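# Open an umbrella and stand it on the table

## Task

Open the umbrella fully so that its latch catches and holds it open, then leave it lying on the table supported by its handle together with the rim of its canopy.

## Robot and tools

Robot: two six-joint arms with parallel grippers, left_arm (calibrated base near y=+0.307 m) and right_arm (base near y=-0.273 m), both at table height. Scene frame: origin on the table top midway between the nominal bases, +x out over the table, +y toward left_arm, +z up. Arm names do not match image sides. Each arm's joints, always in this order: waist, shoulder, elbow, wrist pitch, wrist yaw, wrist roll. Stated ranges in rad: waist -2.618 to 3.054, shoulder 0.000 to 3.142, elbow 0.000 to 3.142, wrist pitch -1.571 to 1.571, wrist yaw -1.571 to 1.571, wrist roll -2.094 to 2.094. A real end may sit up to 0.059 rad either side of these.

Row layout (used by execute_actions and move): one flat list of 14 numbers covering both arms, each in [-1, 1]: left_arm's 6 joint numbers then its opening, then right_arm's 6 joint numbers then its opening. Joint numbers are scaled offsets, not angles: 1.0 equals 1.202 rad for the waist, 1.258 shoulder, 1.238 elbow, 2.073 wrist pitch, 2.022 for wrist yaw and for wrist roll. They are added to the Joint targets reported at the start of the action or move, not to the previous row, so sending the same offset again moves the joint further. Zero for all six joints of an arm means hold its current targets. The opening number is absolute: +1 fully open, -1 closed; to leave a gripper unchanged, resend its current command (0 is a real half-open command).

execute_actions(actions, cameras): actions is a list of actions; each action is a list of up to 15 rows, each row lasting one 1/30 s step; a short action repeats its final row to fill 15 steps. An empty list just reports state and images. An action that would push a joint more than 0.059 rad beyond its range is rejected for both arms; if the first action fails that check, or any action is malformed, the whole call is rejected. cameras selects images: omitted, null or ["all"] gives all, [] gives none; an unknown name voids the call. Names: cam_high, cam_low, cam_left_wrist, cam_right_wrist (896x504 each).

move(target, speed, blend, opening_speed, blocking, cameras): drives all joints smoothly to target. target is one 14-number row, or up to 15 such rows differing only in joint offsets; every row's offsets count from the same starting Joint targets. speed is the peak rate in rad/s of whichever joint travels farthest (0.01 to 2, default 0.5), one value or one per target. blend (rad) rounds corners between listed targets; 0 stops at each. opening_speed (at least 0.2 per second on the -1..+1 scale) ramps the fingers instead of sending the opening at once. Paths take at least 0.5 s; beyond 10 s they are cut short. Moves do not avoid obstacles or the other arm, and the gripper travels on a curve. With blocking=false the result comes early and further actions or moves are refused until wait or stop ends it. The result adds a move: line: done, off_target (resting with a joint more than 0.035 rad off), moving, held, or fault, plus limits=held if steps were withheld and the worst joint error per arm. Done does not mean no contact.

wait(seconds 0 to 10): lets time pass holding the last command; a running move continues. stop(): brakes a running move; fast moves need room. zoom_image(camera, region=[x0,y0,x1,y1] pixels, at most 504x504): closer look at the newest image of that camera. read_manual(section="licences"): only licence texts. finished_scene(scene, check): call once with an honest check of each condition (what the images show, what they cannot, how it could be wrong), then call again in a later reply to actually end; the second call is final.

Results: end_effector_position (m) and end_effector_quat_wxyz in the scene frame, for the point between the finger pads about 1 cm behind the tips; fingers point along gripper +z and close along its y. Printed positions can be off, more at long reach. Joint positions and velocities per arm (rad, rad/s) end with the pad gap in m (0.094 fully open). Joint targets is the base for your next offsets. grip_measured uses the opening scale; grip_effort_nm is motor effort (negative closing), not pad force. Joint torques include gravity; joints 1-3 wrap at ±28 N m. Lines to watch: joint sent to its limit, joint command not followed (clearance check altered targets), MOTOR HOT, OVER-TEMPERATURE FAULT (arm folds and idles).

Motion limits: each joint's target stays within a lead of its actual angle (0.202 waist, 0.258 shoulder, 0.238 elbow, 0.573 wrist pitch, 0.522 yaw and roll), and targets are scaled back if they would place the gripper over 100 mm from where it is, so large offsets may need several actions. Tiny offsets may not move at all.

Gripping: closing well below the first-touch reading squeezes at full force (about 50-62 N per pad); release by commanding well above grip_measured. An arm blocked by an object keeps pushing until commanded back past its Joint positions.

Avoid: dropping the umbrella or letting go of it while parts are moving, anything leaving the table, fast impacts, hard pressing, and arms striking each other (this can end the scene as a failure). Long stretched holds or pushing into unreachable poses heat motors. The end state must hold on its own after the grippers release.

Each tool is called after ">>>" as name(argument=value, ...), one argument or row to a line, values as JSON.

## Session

Scene 1 done. Now look at scene 2.

>>> execute_actions(
  actions=[],
)

Scene clock: 0.00 s.
left_arm: end_effector_position=(+0.5959, +0.4043, +0.2207) grip_measured=+1.000 grip_effort_nm=n/a end_effector_quat_wxyz=(+0.654, +0.378, +0.634, -0.163) | right_arm: end_effector_position=(+0.1480, -0.4587, +0.1654) grip_measured=+1.000 grip_effort_nm=n/a end_effector_quat_wxyz=(+0.072, +0.916, +0.386, -0.084)
Joint names: [waist, shoulder, elbow, wrist pitch, wrist yaw, wrist roll]
Joint positions: left_arm=[0.458 2.394 1.981 0.157 1.203 0.533 0.094] | right_arm=[-0.875 1.318 1.218 -1.393 0.208 1.528 0.094]
Joint velocities: left_arm=[0.007 0.002 0.002 0.007 -0.095 -0.007 0] | right_arm=[-0.002 -0.002 0.012 0.007 -0.037 0.037 0]
Joint torques (N m): no reading
Motor temperatures (°C): left_arm=[34 34 39 35 32 31 31] | right_arm=[34 33 33 32 33 34 34]
Heat: left arm: 39 °C; right arm: 34 °C.
Joint targets: left_arm=[0.458 2.391 1.986 0.144 1.208 0.531] | right_arm=[-0.875 1.313 1.224 -1.399 0.218 1.527]
Tool commands: left_gripper/opening=+1.0 right_gripper/opening=+1.0

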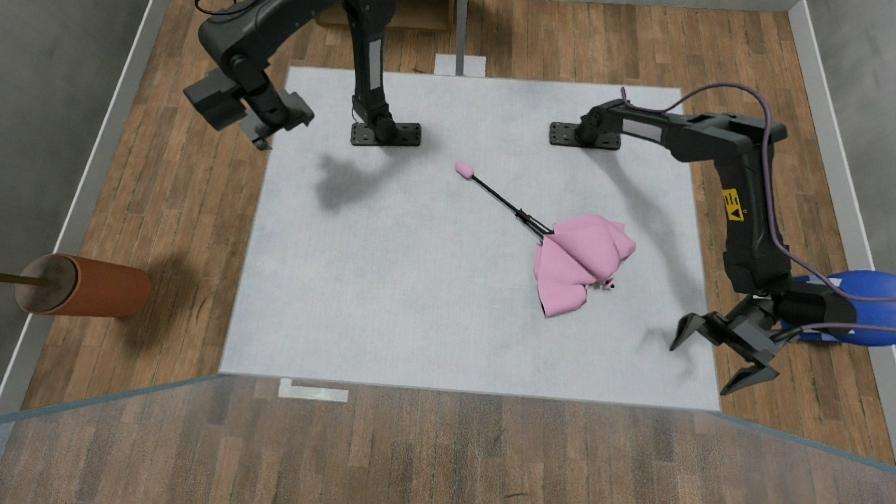

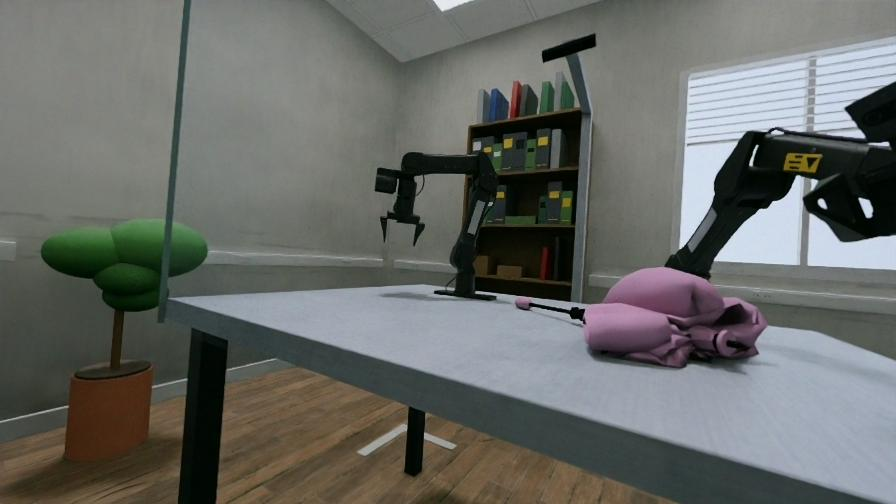

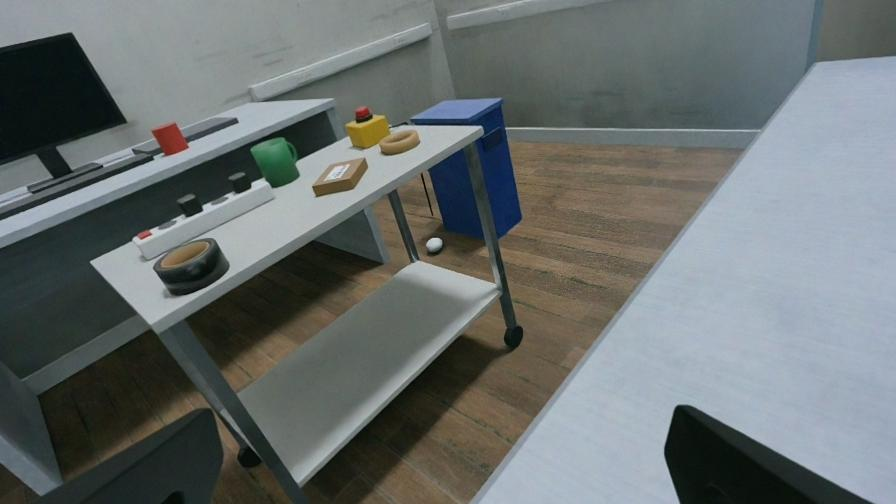

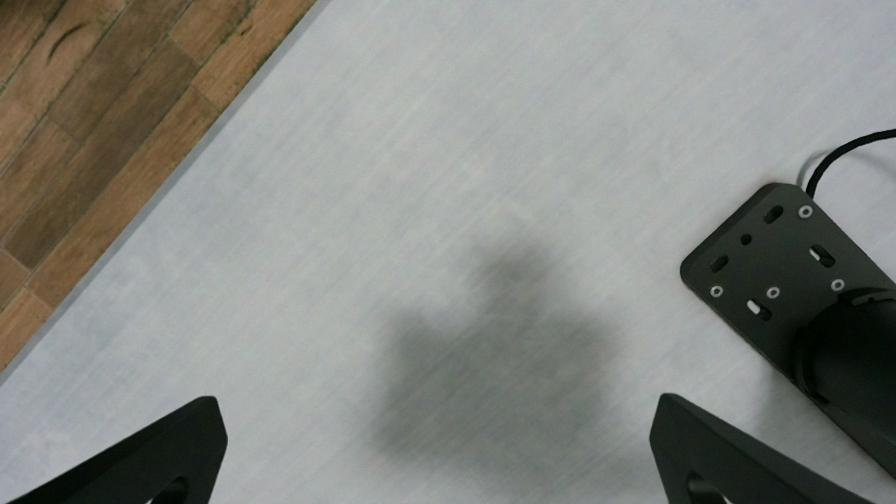

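>>> zoom_image(
  camera="cam_high",
  region=[430, 140, 670, 330],
)

>>> zoom_image(
  camera="cam_low",
  region=[490, 250, 790, 380],
)

Scaled by 2.100 from the camera's 896x504 image, which has a finer 1280x720 frame.

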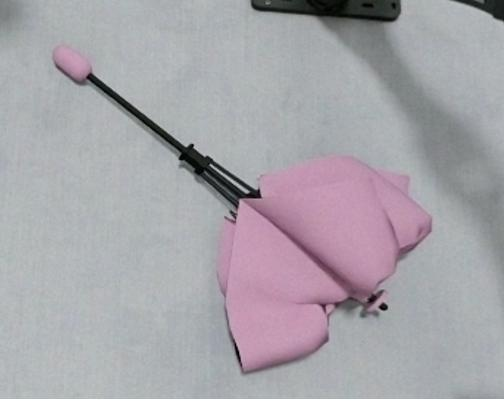

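Scaled by 1.680 from the camera's 896x504 image, which has a finer 1280x720 frame.

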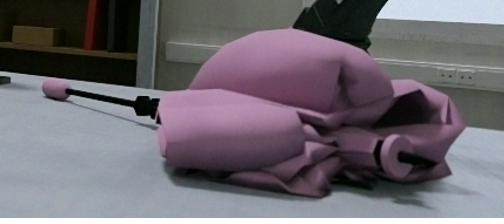

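>>> move(
  target=[0.3677, -0.9865, -0.9176, 0.0753, -0.1523, 0.5287, 0.2, 1.0, 0.1486, 0.0452, 0.0478, -0.0584, -0.3843, 0.0],
  speed=0.8,
  cameras=["cam_high", "cam_right_wrist"],
)

Scene clock: 16.30 s.
left_arm: end_effector_position=(+0.3194, +0.4813, +0.3512) grip_measured=+0.201 grip_effort_nm=-0.085 end_effector_quat_wxyz=(+0.501, +0.517, +0.477, +0.504) | right_arm: end_effector_position=(+0.2616, -0.1920, +0.1338) grip_measured=+0.002 grip_effort_nm=-0.144 end_effector_quat_wxyz=(+0.034, +0.183, +0.982, -0.039)
Joint names: [waist, shoulder, elbow, wrist pitch, wrist yaw, wrist roll]
Joint positions: left_arm=[0.894 1.16 0.871 0.305 0.906 1.601 0.056] | right_arm=[0.326 1.49 1.247 -1.315 0.103 0.761 0.047]
Joint velocities: left_arm=[0.002 -0.017 -0.012 0.022 -0.007 0.007 0] | right_arm=[-0.007 0.012 0.002 -0.022 -0.007 0.007 0]
Joint torques (N m): left_arm=[0.53 -4 6.08 1.99 -0.07 0.03] | right_arm=[0.1 -3.93 9.22 0.53 0.06 -0.08]
Motor temperatures (°C): left_arm=[34 39 41 36 32 31 31] | right_arm=[34 34 34 32 33 34 34]
Heat: left arm: 41 °C; right arm: 34 °C.
Joint targets: left_arm=[0.900 1.150 0.850 0.300 0.900 1.600] | right_arm=[0.327 1.500 1.280 -1.300 0.100 0.750]
move: done
Images, in order (width x height): cam_high 896x504, cam_right_wrist 896x504.

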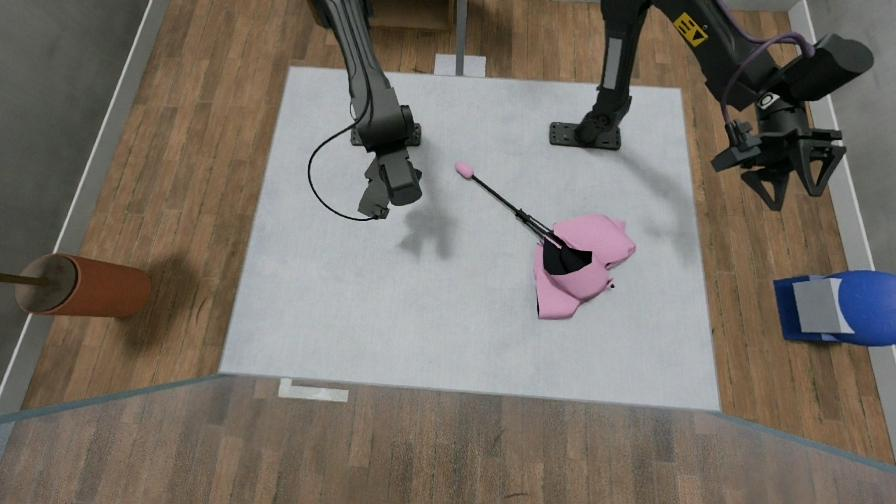

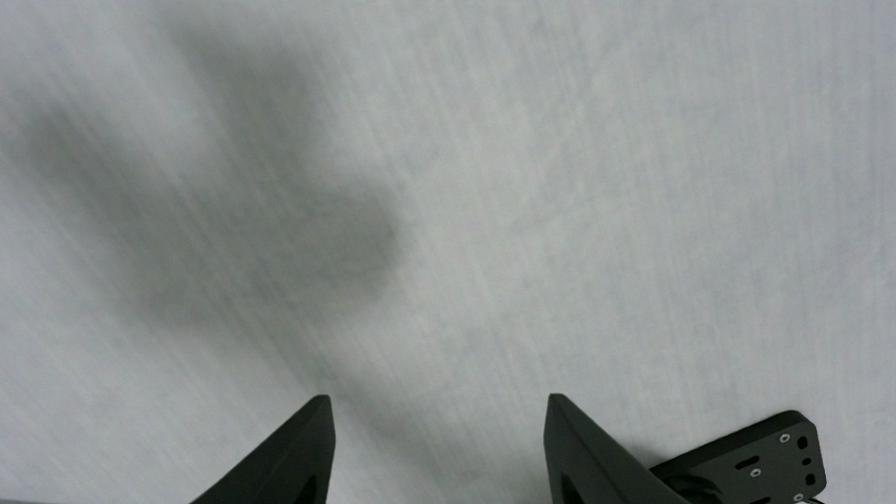

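>>> execute_actions(
  actions=[],
  cameras=["cam_high", "cam_right_wrist"],
)

Scene clock: 31.57 s.
left_arm: end_effector_position=(+0.3194, +0.4814, +0.3513) grip_measured=+0.201 grip_effort_nm=-0.085 end_effector_quat_wxyz=(+0.501, +0.517, +0.477, +0.504) | right_arm: end_effector_position=(+0.2617, -0.1920, +0.1338) grip_measured=+0.002 grip_effort_nm=-0.139 end_effector_quat_wxyz=(+0.034, +0.183, +0.982, -0.039)
Joint names: [waist, shoulder, elbow, wrist pitch, wrist yaw, wrist roll]
Joint positions: left_arm=[0.894 1.16 0.871 0.306 0.905 1.602 0.056] | right_arm=[0.326 1.49 1.247 -1.315 0.103 0.76 0.047]
Joint velocities: left_arm=[-0.002 -0.007 0.022 -0.007 -0.007 0.007 -0.001] | right_arm=[-0.002 0.002 -0.012 -0.007 0.022 -0.051 0]
Joint torques (N m): left_arm=[0.53 -4 6.08 2 -0.06 0.03] | right_arm=[0.12 -3.92 9.26 0.53 0.04 -0.08]
Motor temperatures (°C): left_arm=[34 37 41 39 32 31 31] | right_arm=[34 34 36 32 33 34 34]
Heat: left arm: 41 °C; right arm: 36 °C.
Joint targets: left_arm=[0.900 1.150 0.850 0.300 0.900 1.600] | right_arm=[0.327 1.500 1.280 -1.300 0.100 0.750]
Tool commands: left_gripper/opening=+0.2 right_gripper/opening=+0.0
Images, in order (width x height): cam_high 896x504, cam_right_wrist 896x504.

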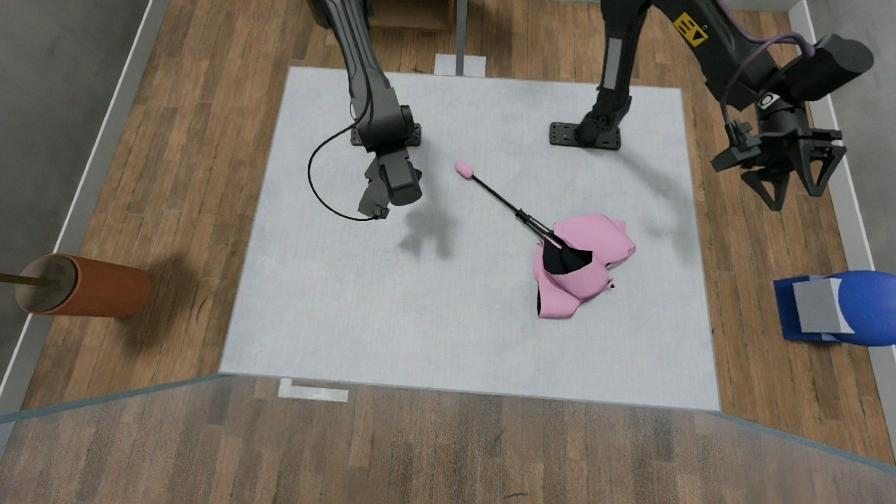

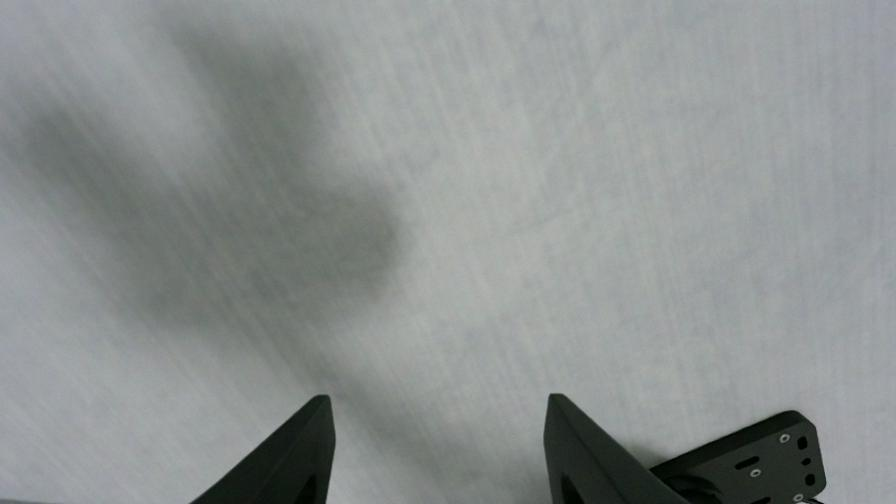

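>>> move(
  target=[0,0,0,0,0,0,0.2,0.6002,0.1589,0.0421,0.0468,-0.0495,-0.2558,0.0],
  speed=0.6,
  cameras=["cam_high", "cam_right_wrist", "cam_left_wrist"],
)

Scene clock: 35.23 s.
left_arm: end_effector_position=(+0.3194, +0.4814, +0.3513) grip_measured=+0.201 grip_effort_nm=-0.081 end_effector_quat_wxyz=(+0.501, +0.517, +0.477, +0.504) | right_arm: end_effector_position=(+0.1478, -0.0119, +0.0957) grip_measured=+0.002 grip_effort_nm=-0.154 end_effector_quat_wxyz=(-0.012, -0.423, +0.906, -0.015)
Joint names: [waist, shoulder, elbow, wrist pitch, wrist yaw, wrist roll]
Joint positions: left_arm=[0.894 1.16 0.871 0.306 0.905 1.602 0.056] | right_arm=[1.051 1.687 1.3 -1.221 0.007 0.244 0.047]
Joint velocities: left_arm=[-0.002 -0.012 0.022 -0.007 0.066 0.037 -0.001] | right_arm=[-0.002 -0.007 -0.017 0.022 -0.037 0.022 -0.001]
Joint torques (N m): left_arm=[0.54 -4 6.08 1.99 -0.07 0.03] | right_arm=[-0.23 -5.22 9.09 0.46 -0.06 -0.07]
Motor temperatures (°C): left_arm=[34 36 41 39 32 31 31] | right_arm=[34 34 36 32 33 34 34]
Heat: left arm: 41 °C; right arm: 36 °C.
Joint targets: left_arm=[0.900 1.150 0.850 0.300 0.900 1.600] | right_arm=[1.048 1.700 1.333 -1.203 0.000 0.233]
move: done
Images, in order (width x height): cam_high 896x504, cam_left_wrist 896x504, cam_right_wrist 896x504.

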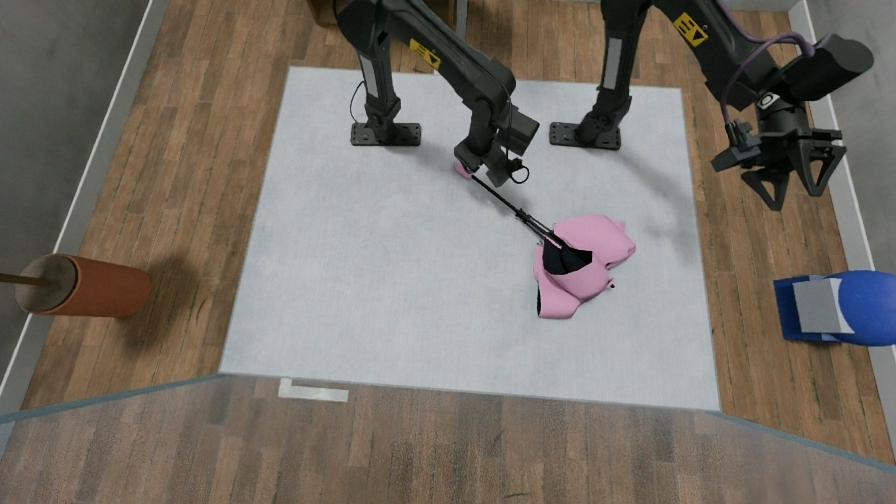

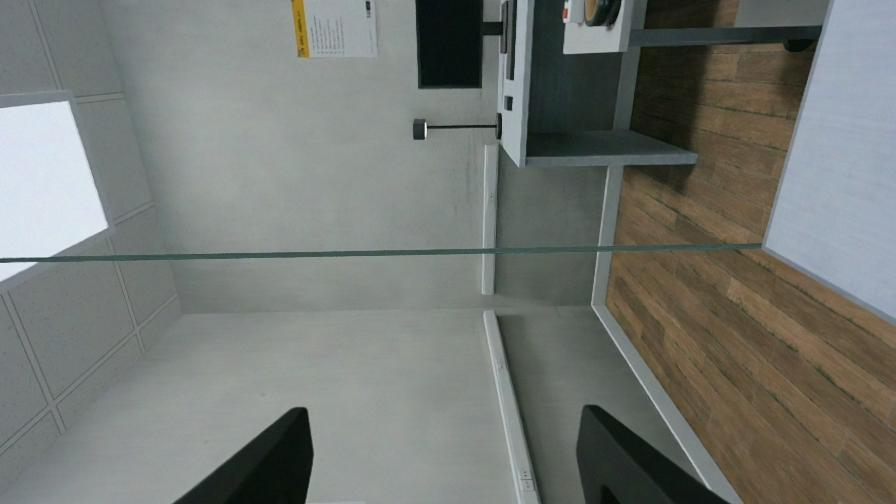

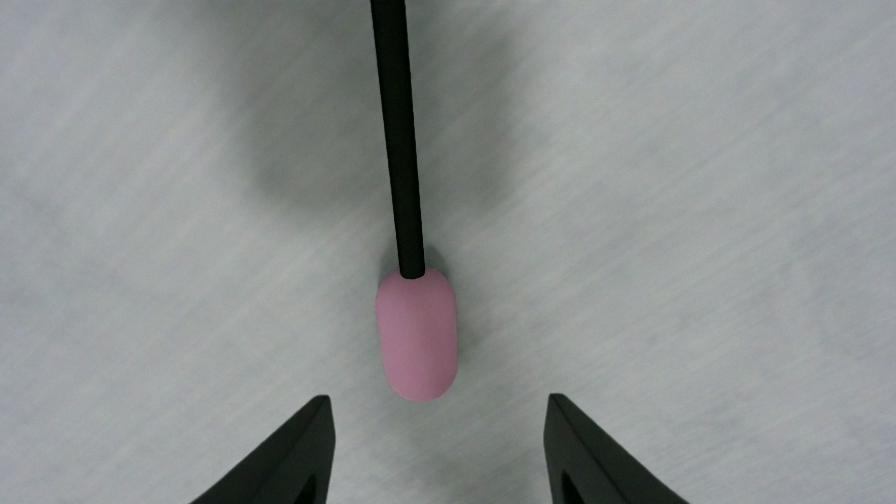

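>>> move(
  target=[0,0,0,0,0,0,0.2,0.0258,0.0215,-0.1212,0.0757,-0.002,0.0084,0.0],
  speed=0.4,
  cameras=["cam_right_wrist"],
)

Scene clock: 54.70 s.
left_arm: end_effector_position=(+0.3194, +0.4814, +0.3513) grip_measured=+0.201 grip_effort_nm=-0.081 end_effector_quat_wxyz=(+0.501, +0.517, +0.477, +0.504) | right_arm: end_effector_position=(+0.1438, -0.0029, +0.0617) grip_measured=+0.002 grip_effort_nm=-0.154 end_effector_quat_wxyz=(-0.004, -0.434, +0.901, -0.006)
Joint names: [waist, shoulder, elbow, wrist pitch, wrist yaw, wrist roll]
Joint positions: left_arm=[0.894 1.16 0.871 0.306 0.905 1.602 0.056] | right_arm=[1.075 1.717 1.196 -1.064 0.005 0.243 0.047]
Joint velocities: left_arm=[-0.002 -0.002 0.012 0.007 0.051 0.007 -0.001] | right_arm=[0.002 -0.002 0.007 0.066 -0.095 -0.022 0]
Joint torques (N m): left_arm=[0.54 -4 6.08 2 -0.07 0.03] | right_arm=[0.39 -5.56 4.92 0.5 -0.09 0.08]
Motor temperatures (°C): left_arm=[34 35 41 41 32 31 30] | right_arm=[34 34 35 32 33 34 34]
Heat: left arm: 41 °C; right arm: 35 °C.
Joint targets: left_arm=[0.900 1.150 0.850 0.300 0.900 1.600] | right_arm=[1.079 1.727 1.183 -1.046 -0.004 0.250]
move: done
Images, in order (width x height): cam_right_wrist 896x504.

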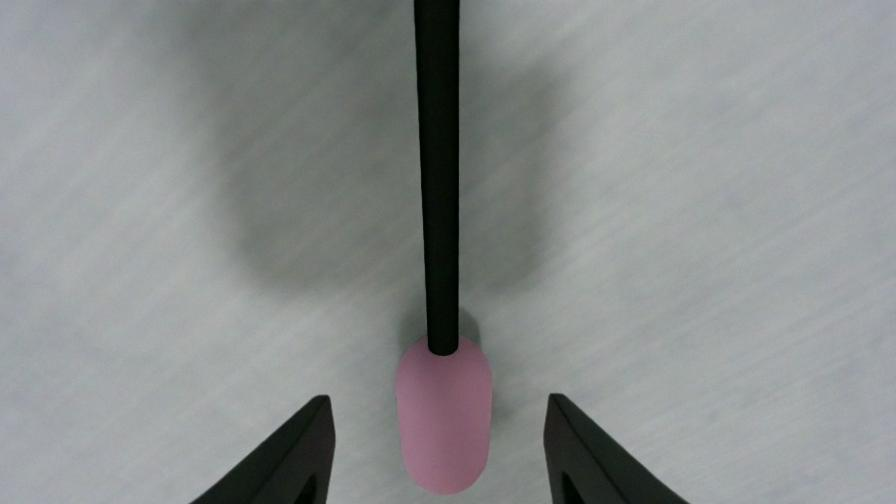

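>>> move(
  target=[0,0,0,0,0,0,0.2,-0.0025,0.0421,-0.0897,0.0859,0,0,0.0],
  speed=0.3,
  cameras=["cam_right_wrist"],
)

>>> move(
  target=[0,0,0,0,0,0,0.2,0,0,0,0,0,0,-1.0],
  opening_speed=0.8,
  cameras=["cam_right_wrist", "cam_high", "cam_low"],
)

Scene clock: 72.33 s.
left_arm: end_effector_position=(+0.3194, +0.4814, +0.3513) grip_measured=+0.201 grip_effort_nm=-0.085 end_effector_quat_wxyz=(+0.501, +0.517, +0.477, +0.504) | right_arm: end_effector_position=(+0.1452, +0.0002, +0.0218) grip_measured=+0.002 grip_effort_nm=-0.149 end_effector_quat_wxyz=(+0.004, -0.434, +0.901, -0.001)
Joint names: [waist, shoulder, elbow, wrist pitch, wrist yaw, wrist roll]
Joint positions: left_arm=[0.894 1.16 0.871 0.306 0.905 1.602 0.056] | right_arm=[1.075 1.766 1.087 -0.886 0.005 0.243 0.047]
Joint velocities: left_arm=[-0.012 -0.002 -0.002 -0.037 0.007 0.11 -0.001] | right_arm=[-0.007 0.037 -0.017 0.007 0.022 -0.066 0]
Joint torques (N m): left_arm=[0.54 -3.97 6.05 2 -0.07 0.02] | right_arm=[0.09 -5.52 4.56 0.53 -0.08 0.08]
Motor temperatures (°C): left_arm=[34 35 41 42 32 31 30] | right_arm=[34 34 35 32 33 34 34]
Heat: left arm: 42 °C; right arm: 35 °C.
Joint targets: left_arm=[0.900 1.150 0.850 0.300 0.900 1.600] | right_arm=[1.076 1.780 1.071 -0.868 -0.004 0.250]
move: done
Images, in order (width x height): cam_right_wrist 896x504.

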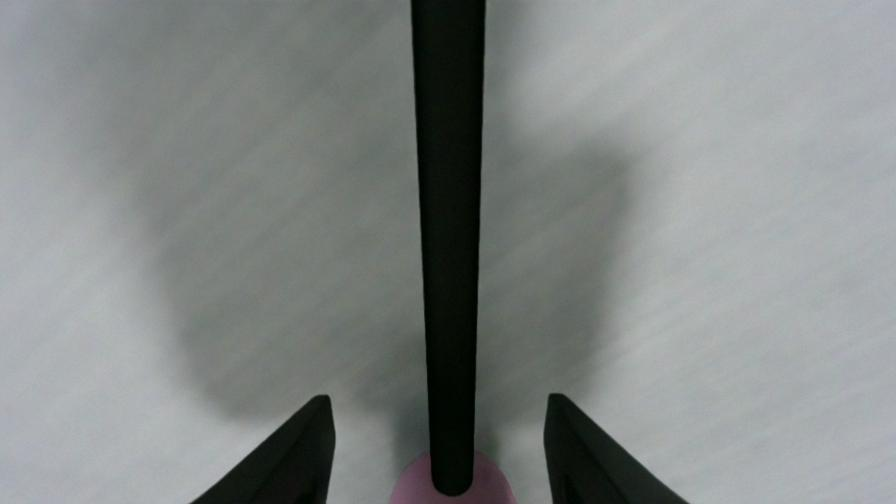

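Scene clock: 73.80 s.
left_arm: end_effector_position=(+0.3194, +0.4814, +0.3513) grip_measured=+0.201 grip_effort_nm=-0.085 end_effector_quat_wxyz=(+0.501, +0.517, +0.477, +0.504) | right_arm: end_effector_position=(+0.1452, +0.0003, +0.0218) grip_measured=-0.838 grip_effort_nm=-1.057 end_effector_quat_wxyz=(+0.004, -0.434, +0.901, +0.000)
Joint names: [waist, shoulder, elbow, wrist pitch, wrist yaw, wrist roll]
Joint positions: left_arm=[0.894 1.16 0.871 0.306 0.905 1.602 0.056] | right_arm=[1.075 1.766 1.087 -0.886 0.005 0.243 0.008]
Joint velocities: left_arm=[0.002 -0.002 -0.002 0.007 0.066 -0.037 0] | right_arm=[-0.007 -0.017 0.007 0.037 -0.066 -0.051 -0.001]
Joint torques (N m): left_arm=[0.54 -3.99 6.06 2 -0.06 0.04] | right_arm=[0.09 -5.52 4.56 0.53 -0.08 0.09]
Motor temperatures (°C): left_arm=[34 35 41 42 32 31 30] | right_arm=[34 34 35 32 33 34 34]
Heat: left arm: 42 °C; right arm: 35 °C.
Joint targets: left_arm=[0.900 1.150 0.850 0.300 0.900 1.600] | right_arm=[1.076 1.780 1.071 -0.868 -0.004 0.250]
move: done
Images, in order (width x height): cam_high 896x504, cam_low 896x504, cam_right_wrist 896x504.

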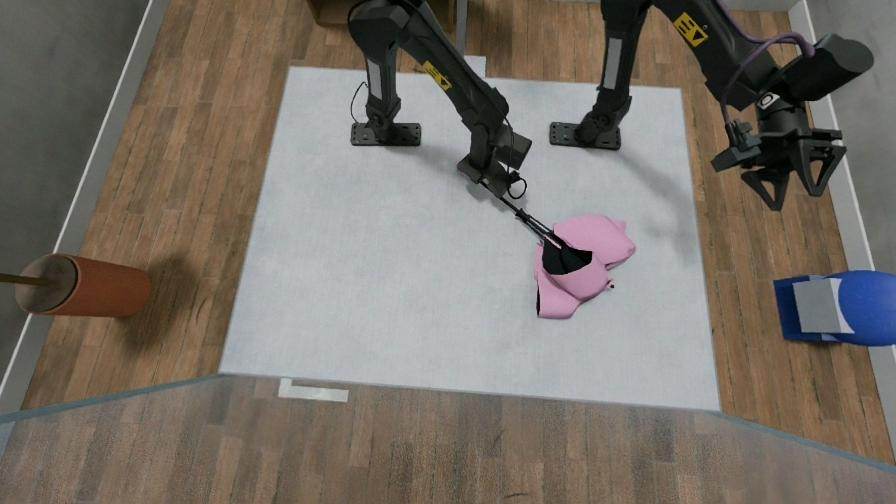

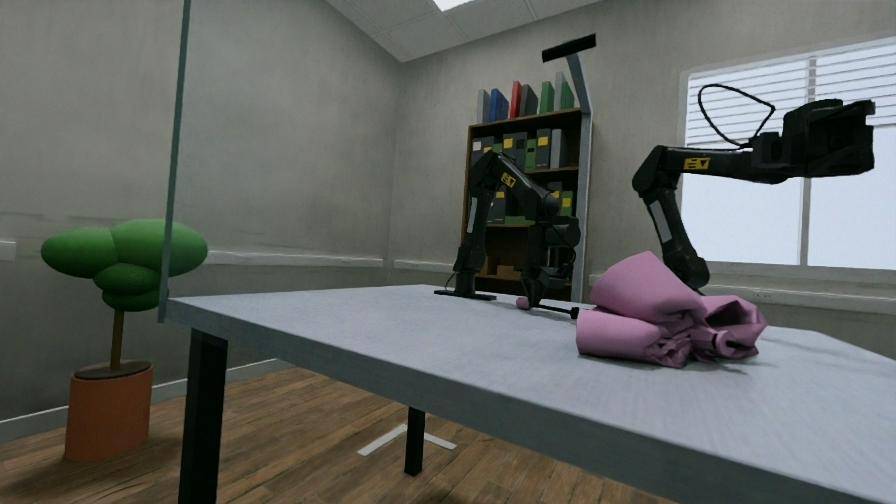

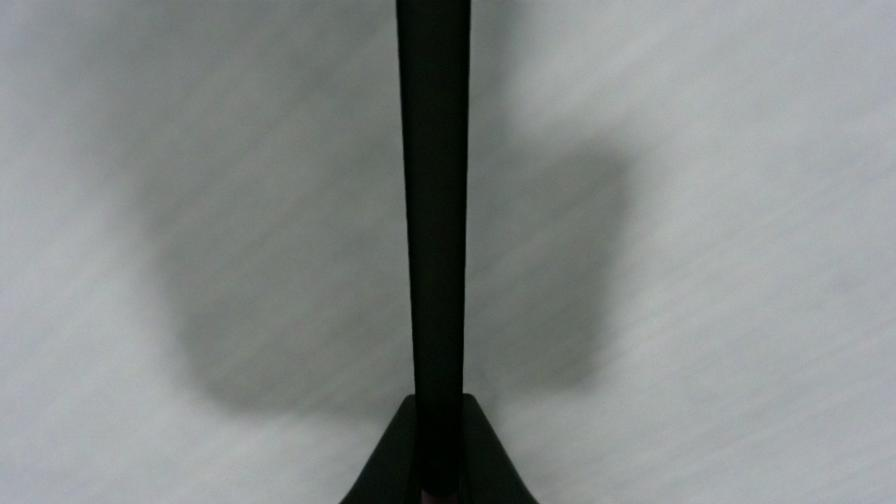

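>>> move(
  target=[0,0,0,0,0,0,0.2,0,-0.0493,0.0913,-0.0781,0,0,-1.0],
  speed=0.15,
  cameras=["cam_right_wrist", "cam_high", "cam_low"],
)

Scene clock: 83.93 s.
left_arm: end_effector_position=(+0.3194, +0.4814, +0.3513) grip_measured=+0.201 grip_effort_nm=-0.076 end_effector_quat_wxyz=(+0.501, +0.517, +0.477, +0.504) | right_arm: end_effector_position=(+0.1418, -0.0061, +0.0416) grip_measured=-0.839 grip_effort_nm=-1.062 end_effector_quat_wxyz=(-0.015, -0.434, +0.901, -0.014)
Joint names: [waist, shoulder, elbow, wrist pitch, wrist yaw, wrist roll]
Joint positions: left_arm=[0.894 1.16 0.871 0.306 0.905 1.602 0.056] | right_arm=[1.075 1.751 1.152 -1.012 0.003 0.243 0.008]
Joint velocities: left_arm=[-0.002 0.002 0.002 0.037 -0.051 -0.007 0] | right_arm=[-0.007 0.007 -0.017 0.007 -0.007 -0.022 0]
Joint torques (N m): left_arm=[0.54 -3.99 6.08 1.99 -0.06 0.03] | right_arm=[0.12 -9.05 8.8 0.13 -0.08 0.09]
Motor temperatures (°C): left_arm=[34 35 41 42 32 31 30] | right_arm=[34 34 35 32 33 34 35]
Heat: left arm: 42 °C; right arm: 35 °C.
Joint targets: left_arm=[0.900 1.150 0.850 0.300 0.900 1.600] | right_arm=[1.076 1.718 1.185 -1.030 -0.004 0.250]
move: done
Images, in order (width x height): cam_high 896x504, cam_low 896x504, cam_right_wrist 896x504.

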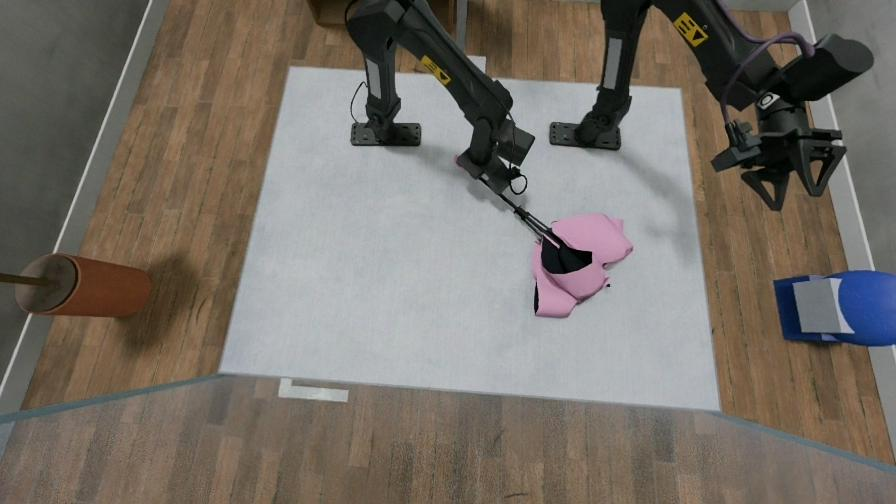

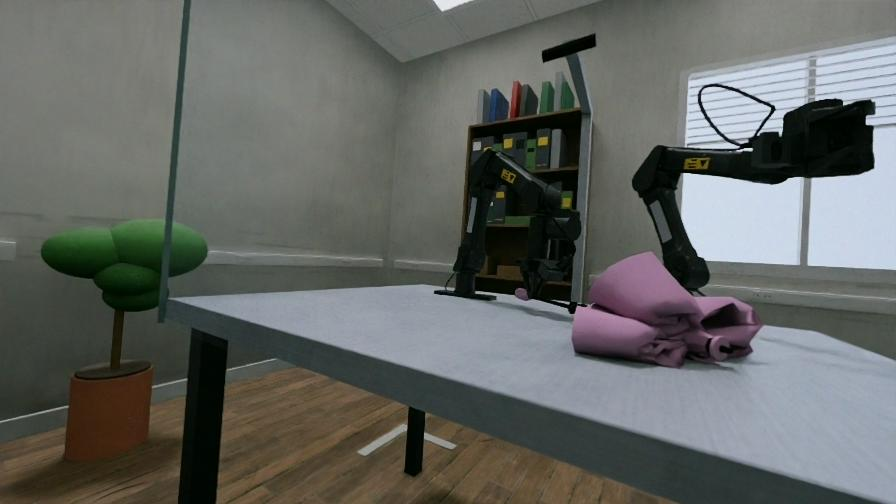

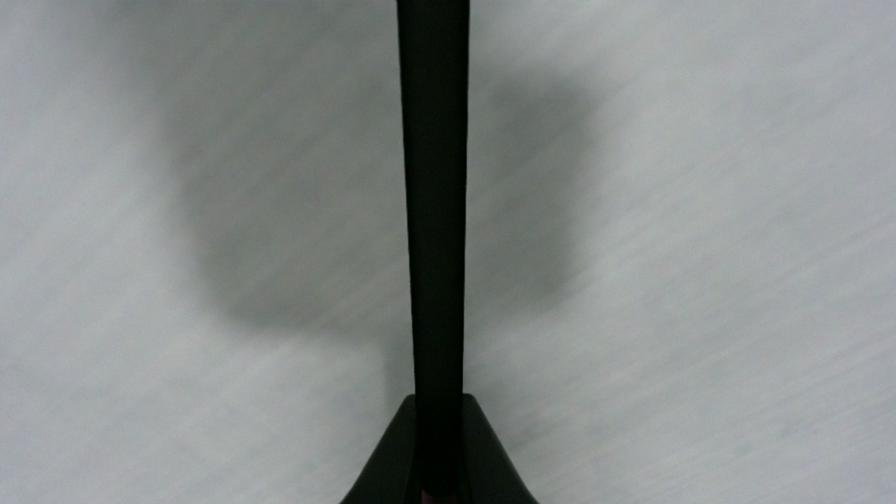

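>>> move(
  target=[0,0,0,0,0,0,0.2,0.0189,-0.1614,0.0299,-0.0096,0.0247,0.006,-1.0],
  speed=0.12,
  cameras=["cam_right_wrist", "cam_high", "cam_low"],
)

Scene clock: 96.73 s.
left_arm: end_effector_position=(+0.3194, +0.4814, +0.3514) grip_measured=+0.201 grip_effort_nm=-0.076 end_effector_quat_wxyz=(+0.501, +0.517, +0.477, +0.505) | right_arm: end_effector_position=(+0.1392, -0.0054, +0.1017) grip_measured=-0.839 grip_effort_nm=-1.067 end_effector_quat_wxyz=(+0.049, -0.438, +0.897, +0.030)
Joint names: [waist, shoulder, elbow, wrist pitch, wrist yaw, wrist roll]
Joint positions: left_arm=[0.894 1.16 0.871 0.307 0.905 1.602 0.056] | right_arm=[1.094 1.552 1.177 -1.082 0.018 0.251 0.008]
Joint velocities: left_arm=[-0.007 -0.007 -0.007 0.022 -0.037 0.007 -0.001] | right_arm=[0.017 -0.002 -0.012 0.037 -0.007 -0.007 0]
Joint torques (N m): left_arm=[0.54 -4 6.08 1.99 -0.07 0.03] | right_arm=[0.58 -8.35 10.56 0.86 0.32 0.13]
Motor temperatures (°C): left_arm=[34 35 41 43 32 31 30] | right_arm=[34 36 36 32 33 34 35]
Heat: left arm: 43 °C; right arm: 36 °C.
Joint targets: left_arm=[0.900 1.150 0.850 0.300 0.900 1.600] | right_arm=[1.099 1.514 1.222 -1.050 0.046 0.262]
move: off_target (right_arm); right_arm: the elbow is farthest, 0.045 rad from its target
Images, in order (width x height): cam_high 896x504, cam_low 896x504, cam_right_wrist 896x504.

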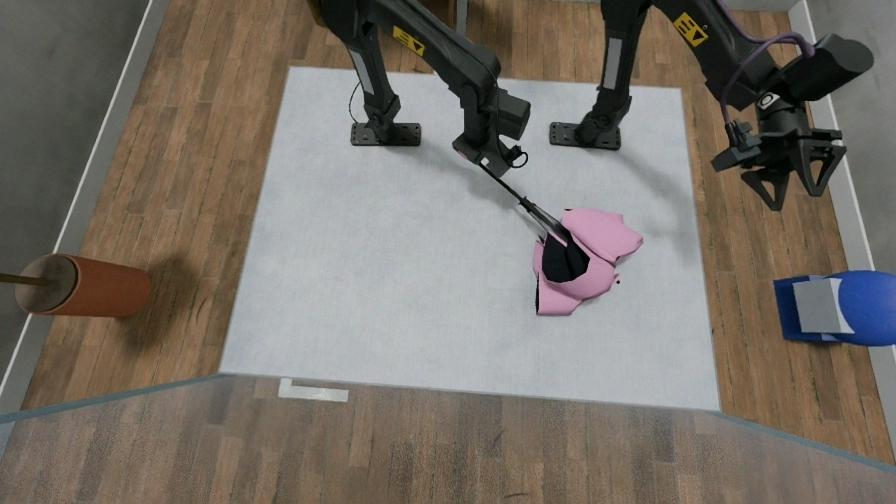

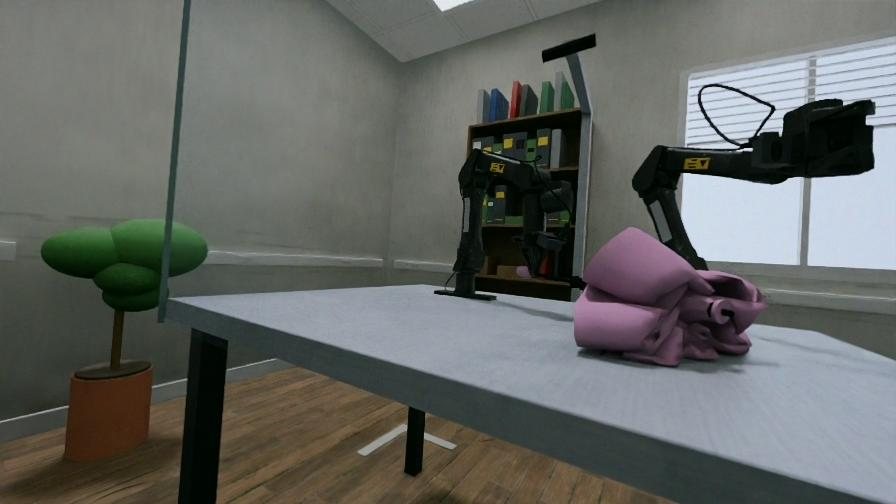

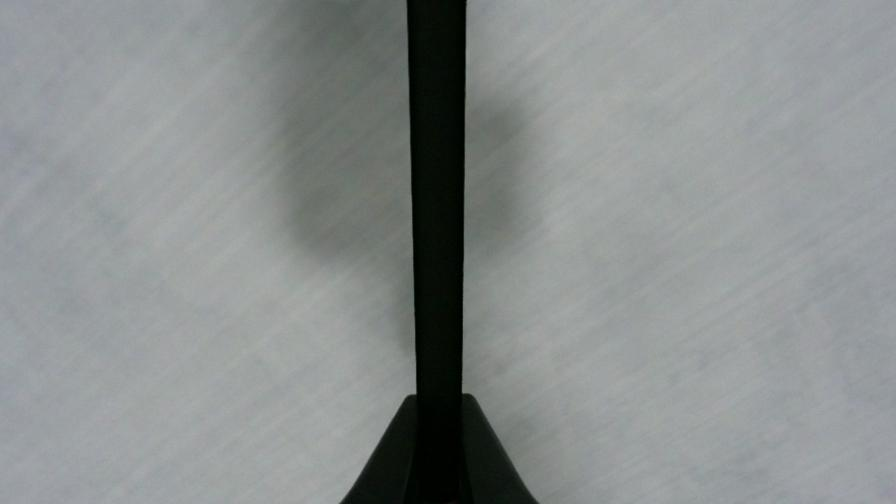

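>>> move(
  target=[0,0,0,0,0,0,0.2,0.0408,-0.1638,-0.147,0.0941,0.049,0.0188,-1.0],
  speed=0.12,
  cameras=["cam_right_wrist", "cam_high", "cam_low"],
)

Scene clock: 117.43 s.
left_arm: end_effector_position=(+0.3194, +0.4814, +0.3514) grip_measured=+0.201 grip_effort_nm=-0.085 end_effector_quat_wxyz=(+0.501, +0.517, +0.477, +0.505) | right_arm: end_effector_position=(+0.1416, -0.0043, +0.1280) grip_measured=-0.839 grip_effort_nm=-1.057 end_effector_quat_wxyz=(+0.159, -0.429, +0.886, +0.075)
Joint names: [waist, shoulder, elbow, wrist pitch, wrist yaw, wrist roll]
Joint positions: left_arm=[0.894 1.16 0.871 0.307 0.905 1.602 0.056] | right_arm=[1.143 1.345 1.048 -0.937 0.109 0.289 0.008]
Joint velocities: left_arm=[-0.017 -0.002 -0.017 -0.095 0.007 0.037 0] | right_arm=[-0.012 -0.017 -0.012 -0.007 -0.081 0.007 -0.001]
Joint torques (N m): left_arm=[0.57 -3.99 6.08 1.99 -0.06 0.03] | right_arm=[0.59 -6.91 6.12 1.7 0.48 0.14]
Motor temperatures (°C): left_arm=[34 35 41 43 32 31 30] | right_arm=[34 35 36 33 33 34 35]
Heat: left arm: 43 °C; right arm: 36 °C.
Joint targets: left_arm=[0.900 1.150 0.850 0.300 0.900 1.600] | right_arm=[1.148 1.308 1.040 -0.854 0.145 0.300]
move: off_target (right_arm); right_arm: the wrist pitch is farthest, 0.082 rad from its target
Images, in order (width x height): cam_high 896x504, cam_low 896x504, cam_right_wrist 896x504.

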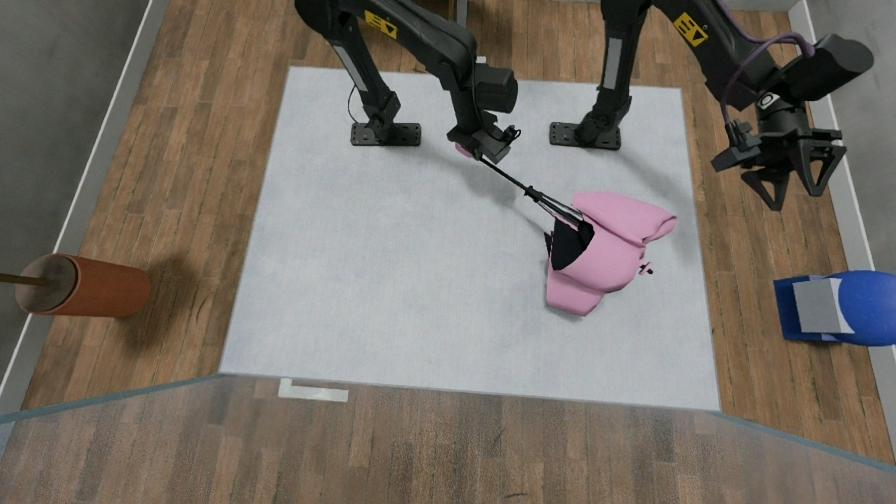

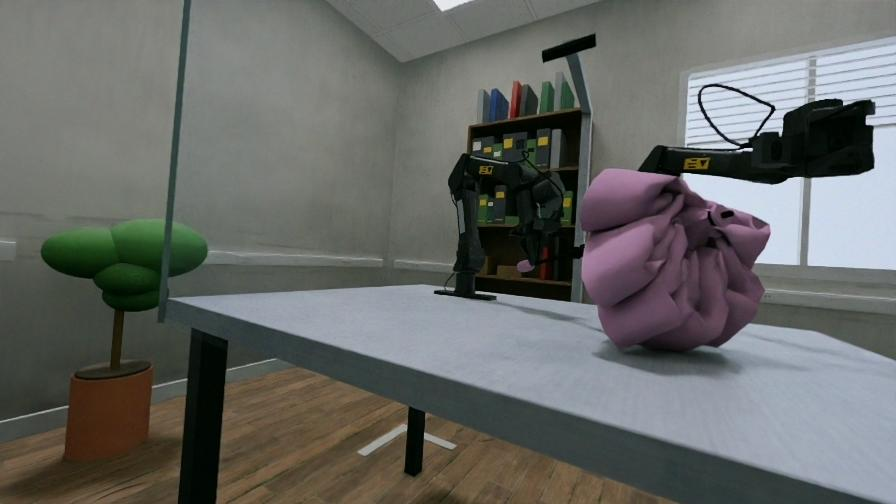

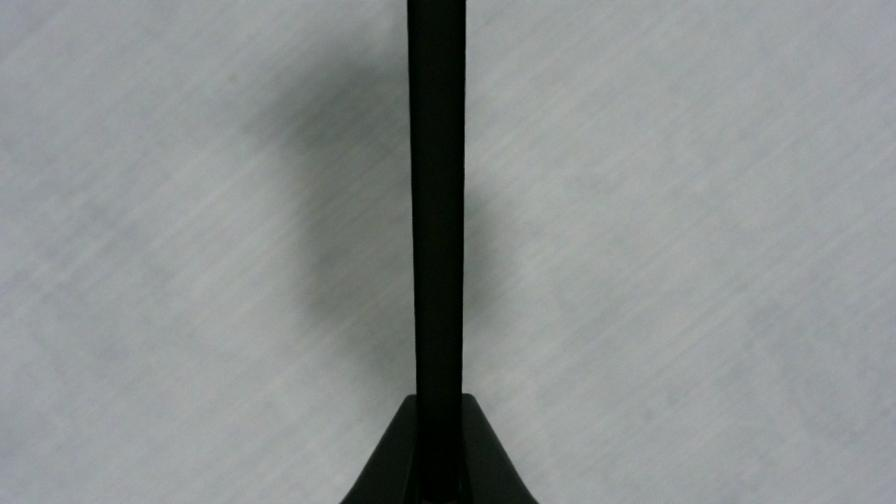

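>>> move(
  target=[
    [0,0,0,0,0,0,0.2,0.0474,0.0143,0.1155,-0.0560,0.0519,0.1187,-1.0],
    [0,0,0,0,0,0,0.2,0.1339,0.0970,0.2948,-0.1548,0.1583,0.3338,-1.0],
  ],
  speed=0.15,
  blend=0.05,
  cameras=["cam_right_wrist", "cam_high", "cam_low"],
)

Scene clock: 140.03 s.
left_arm: end_effector_position=(+0.3194, +0.4814, +0.3514) grip_measured=+0.201 grip_effort_nm=-0.081 end_effector_quat_wxyz=(+0.501, +0.517, +0.477, +0.505) | right_arm: end_effector_position=(+0.1451, +0.0092, +0.1984) grip_measured=-0.839 grip_effort_nm=-1.062 end_effector_quat_wxyz=(+0.233, -0.166, +0.956, +0.063)
Joint names: [waist, shoulder, elbow, wrist pitch, wrist yaw, wrist roll]
Joint positions: left_arm=[0.894 1.16 0.871 0.307 0.905 1.602 0.056] | right_arm=[1.304 1.427 1.358 -1.195 0.386 0.966 0.008]
Joint velocities: left_arm=[-0.007 -0.017 -0.007 -0.051 -0.007 0.007 0] | right_arm=[0.002 -0.017 -0.007 -0.007 0.022 -0.037 -0.001]
Joint torques (N m): left_arm=[0.55 -3.99 6.08 2 -0.06 0.03] | right_arm=[0.57 -4.22 10.91 1.05 1.11 0.1]
Motor temperatures (°C): left_arm=[34 35 41 44 32 31 30] | right_arm=[34 35 36 35 33 34 36]
Heat: left arm: 44 °C; right arm: 36 °C.
Joint targets: left_arm=[0.900 1.150 0.850 0.300 0.900 1.600] | right_arm=[1.309 1.431 1.405 -1.175 0.465 0.975]
move: off_target (right_arm); right_arm: the wrist yaw is farthest, 0.079 rad from its target
Images, in order (width x height): cam_high 896x504, cam_low 896x504, cam_right_wrist 896x504.

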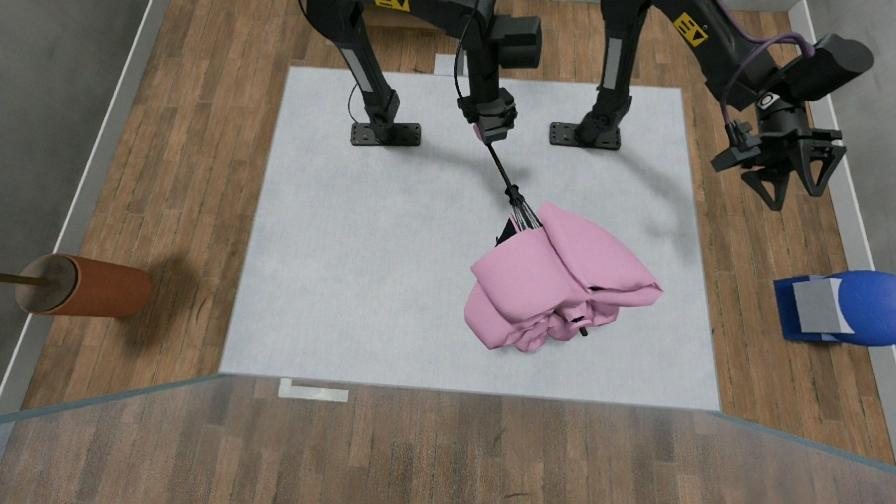

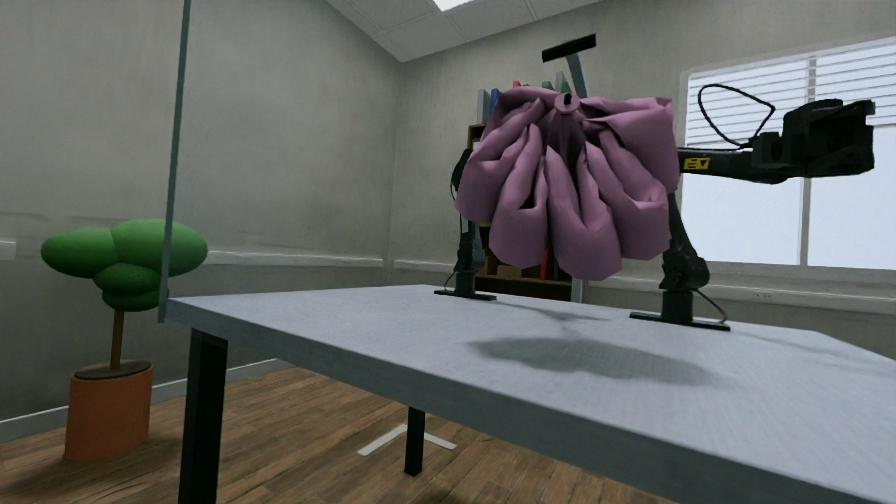

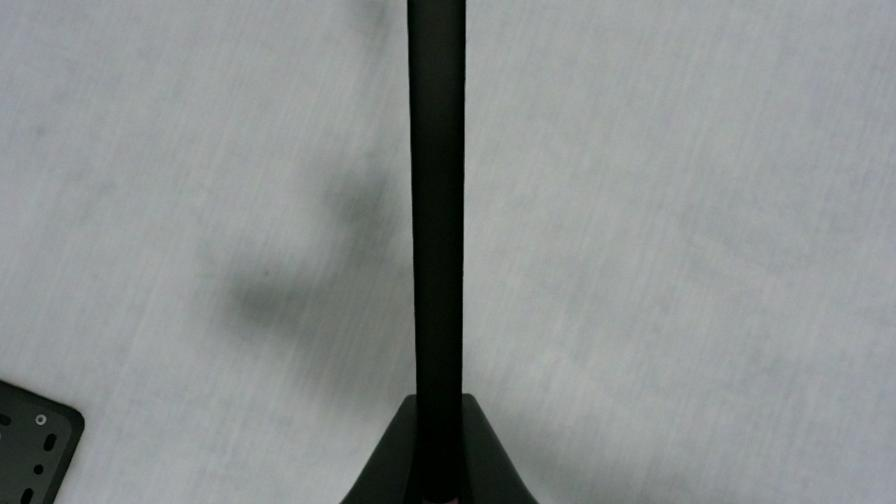

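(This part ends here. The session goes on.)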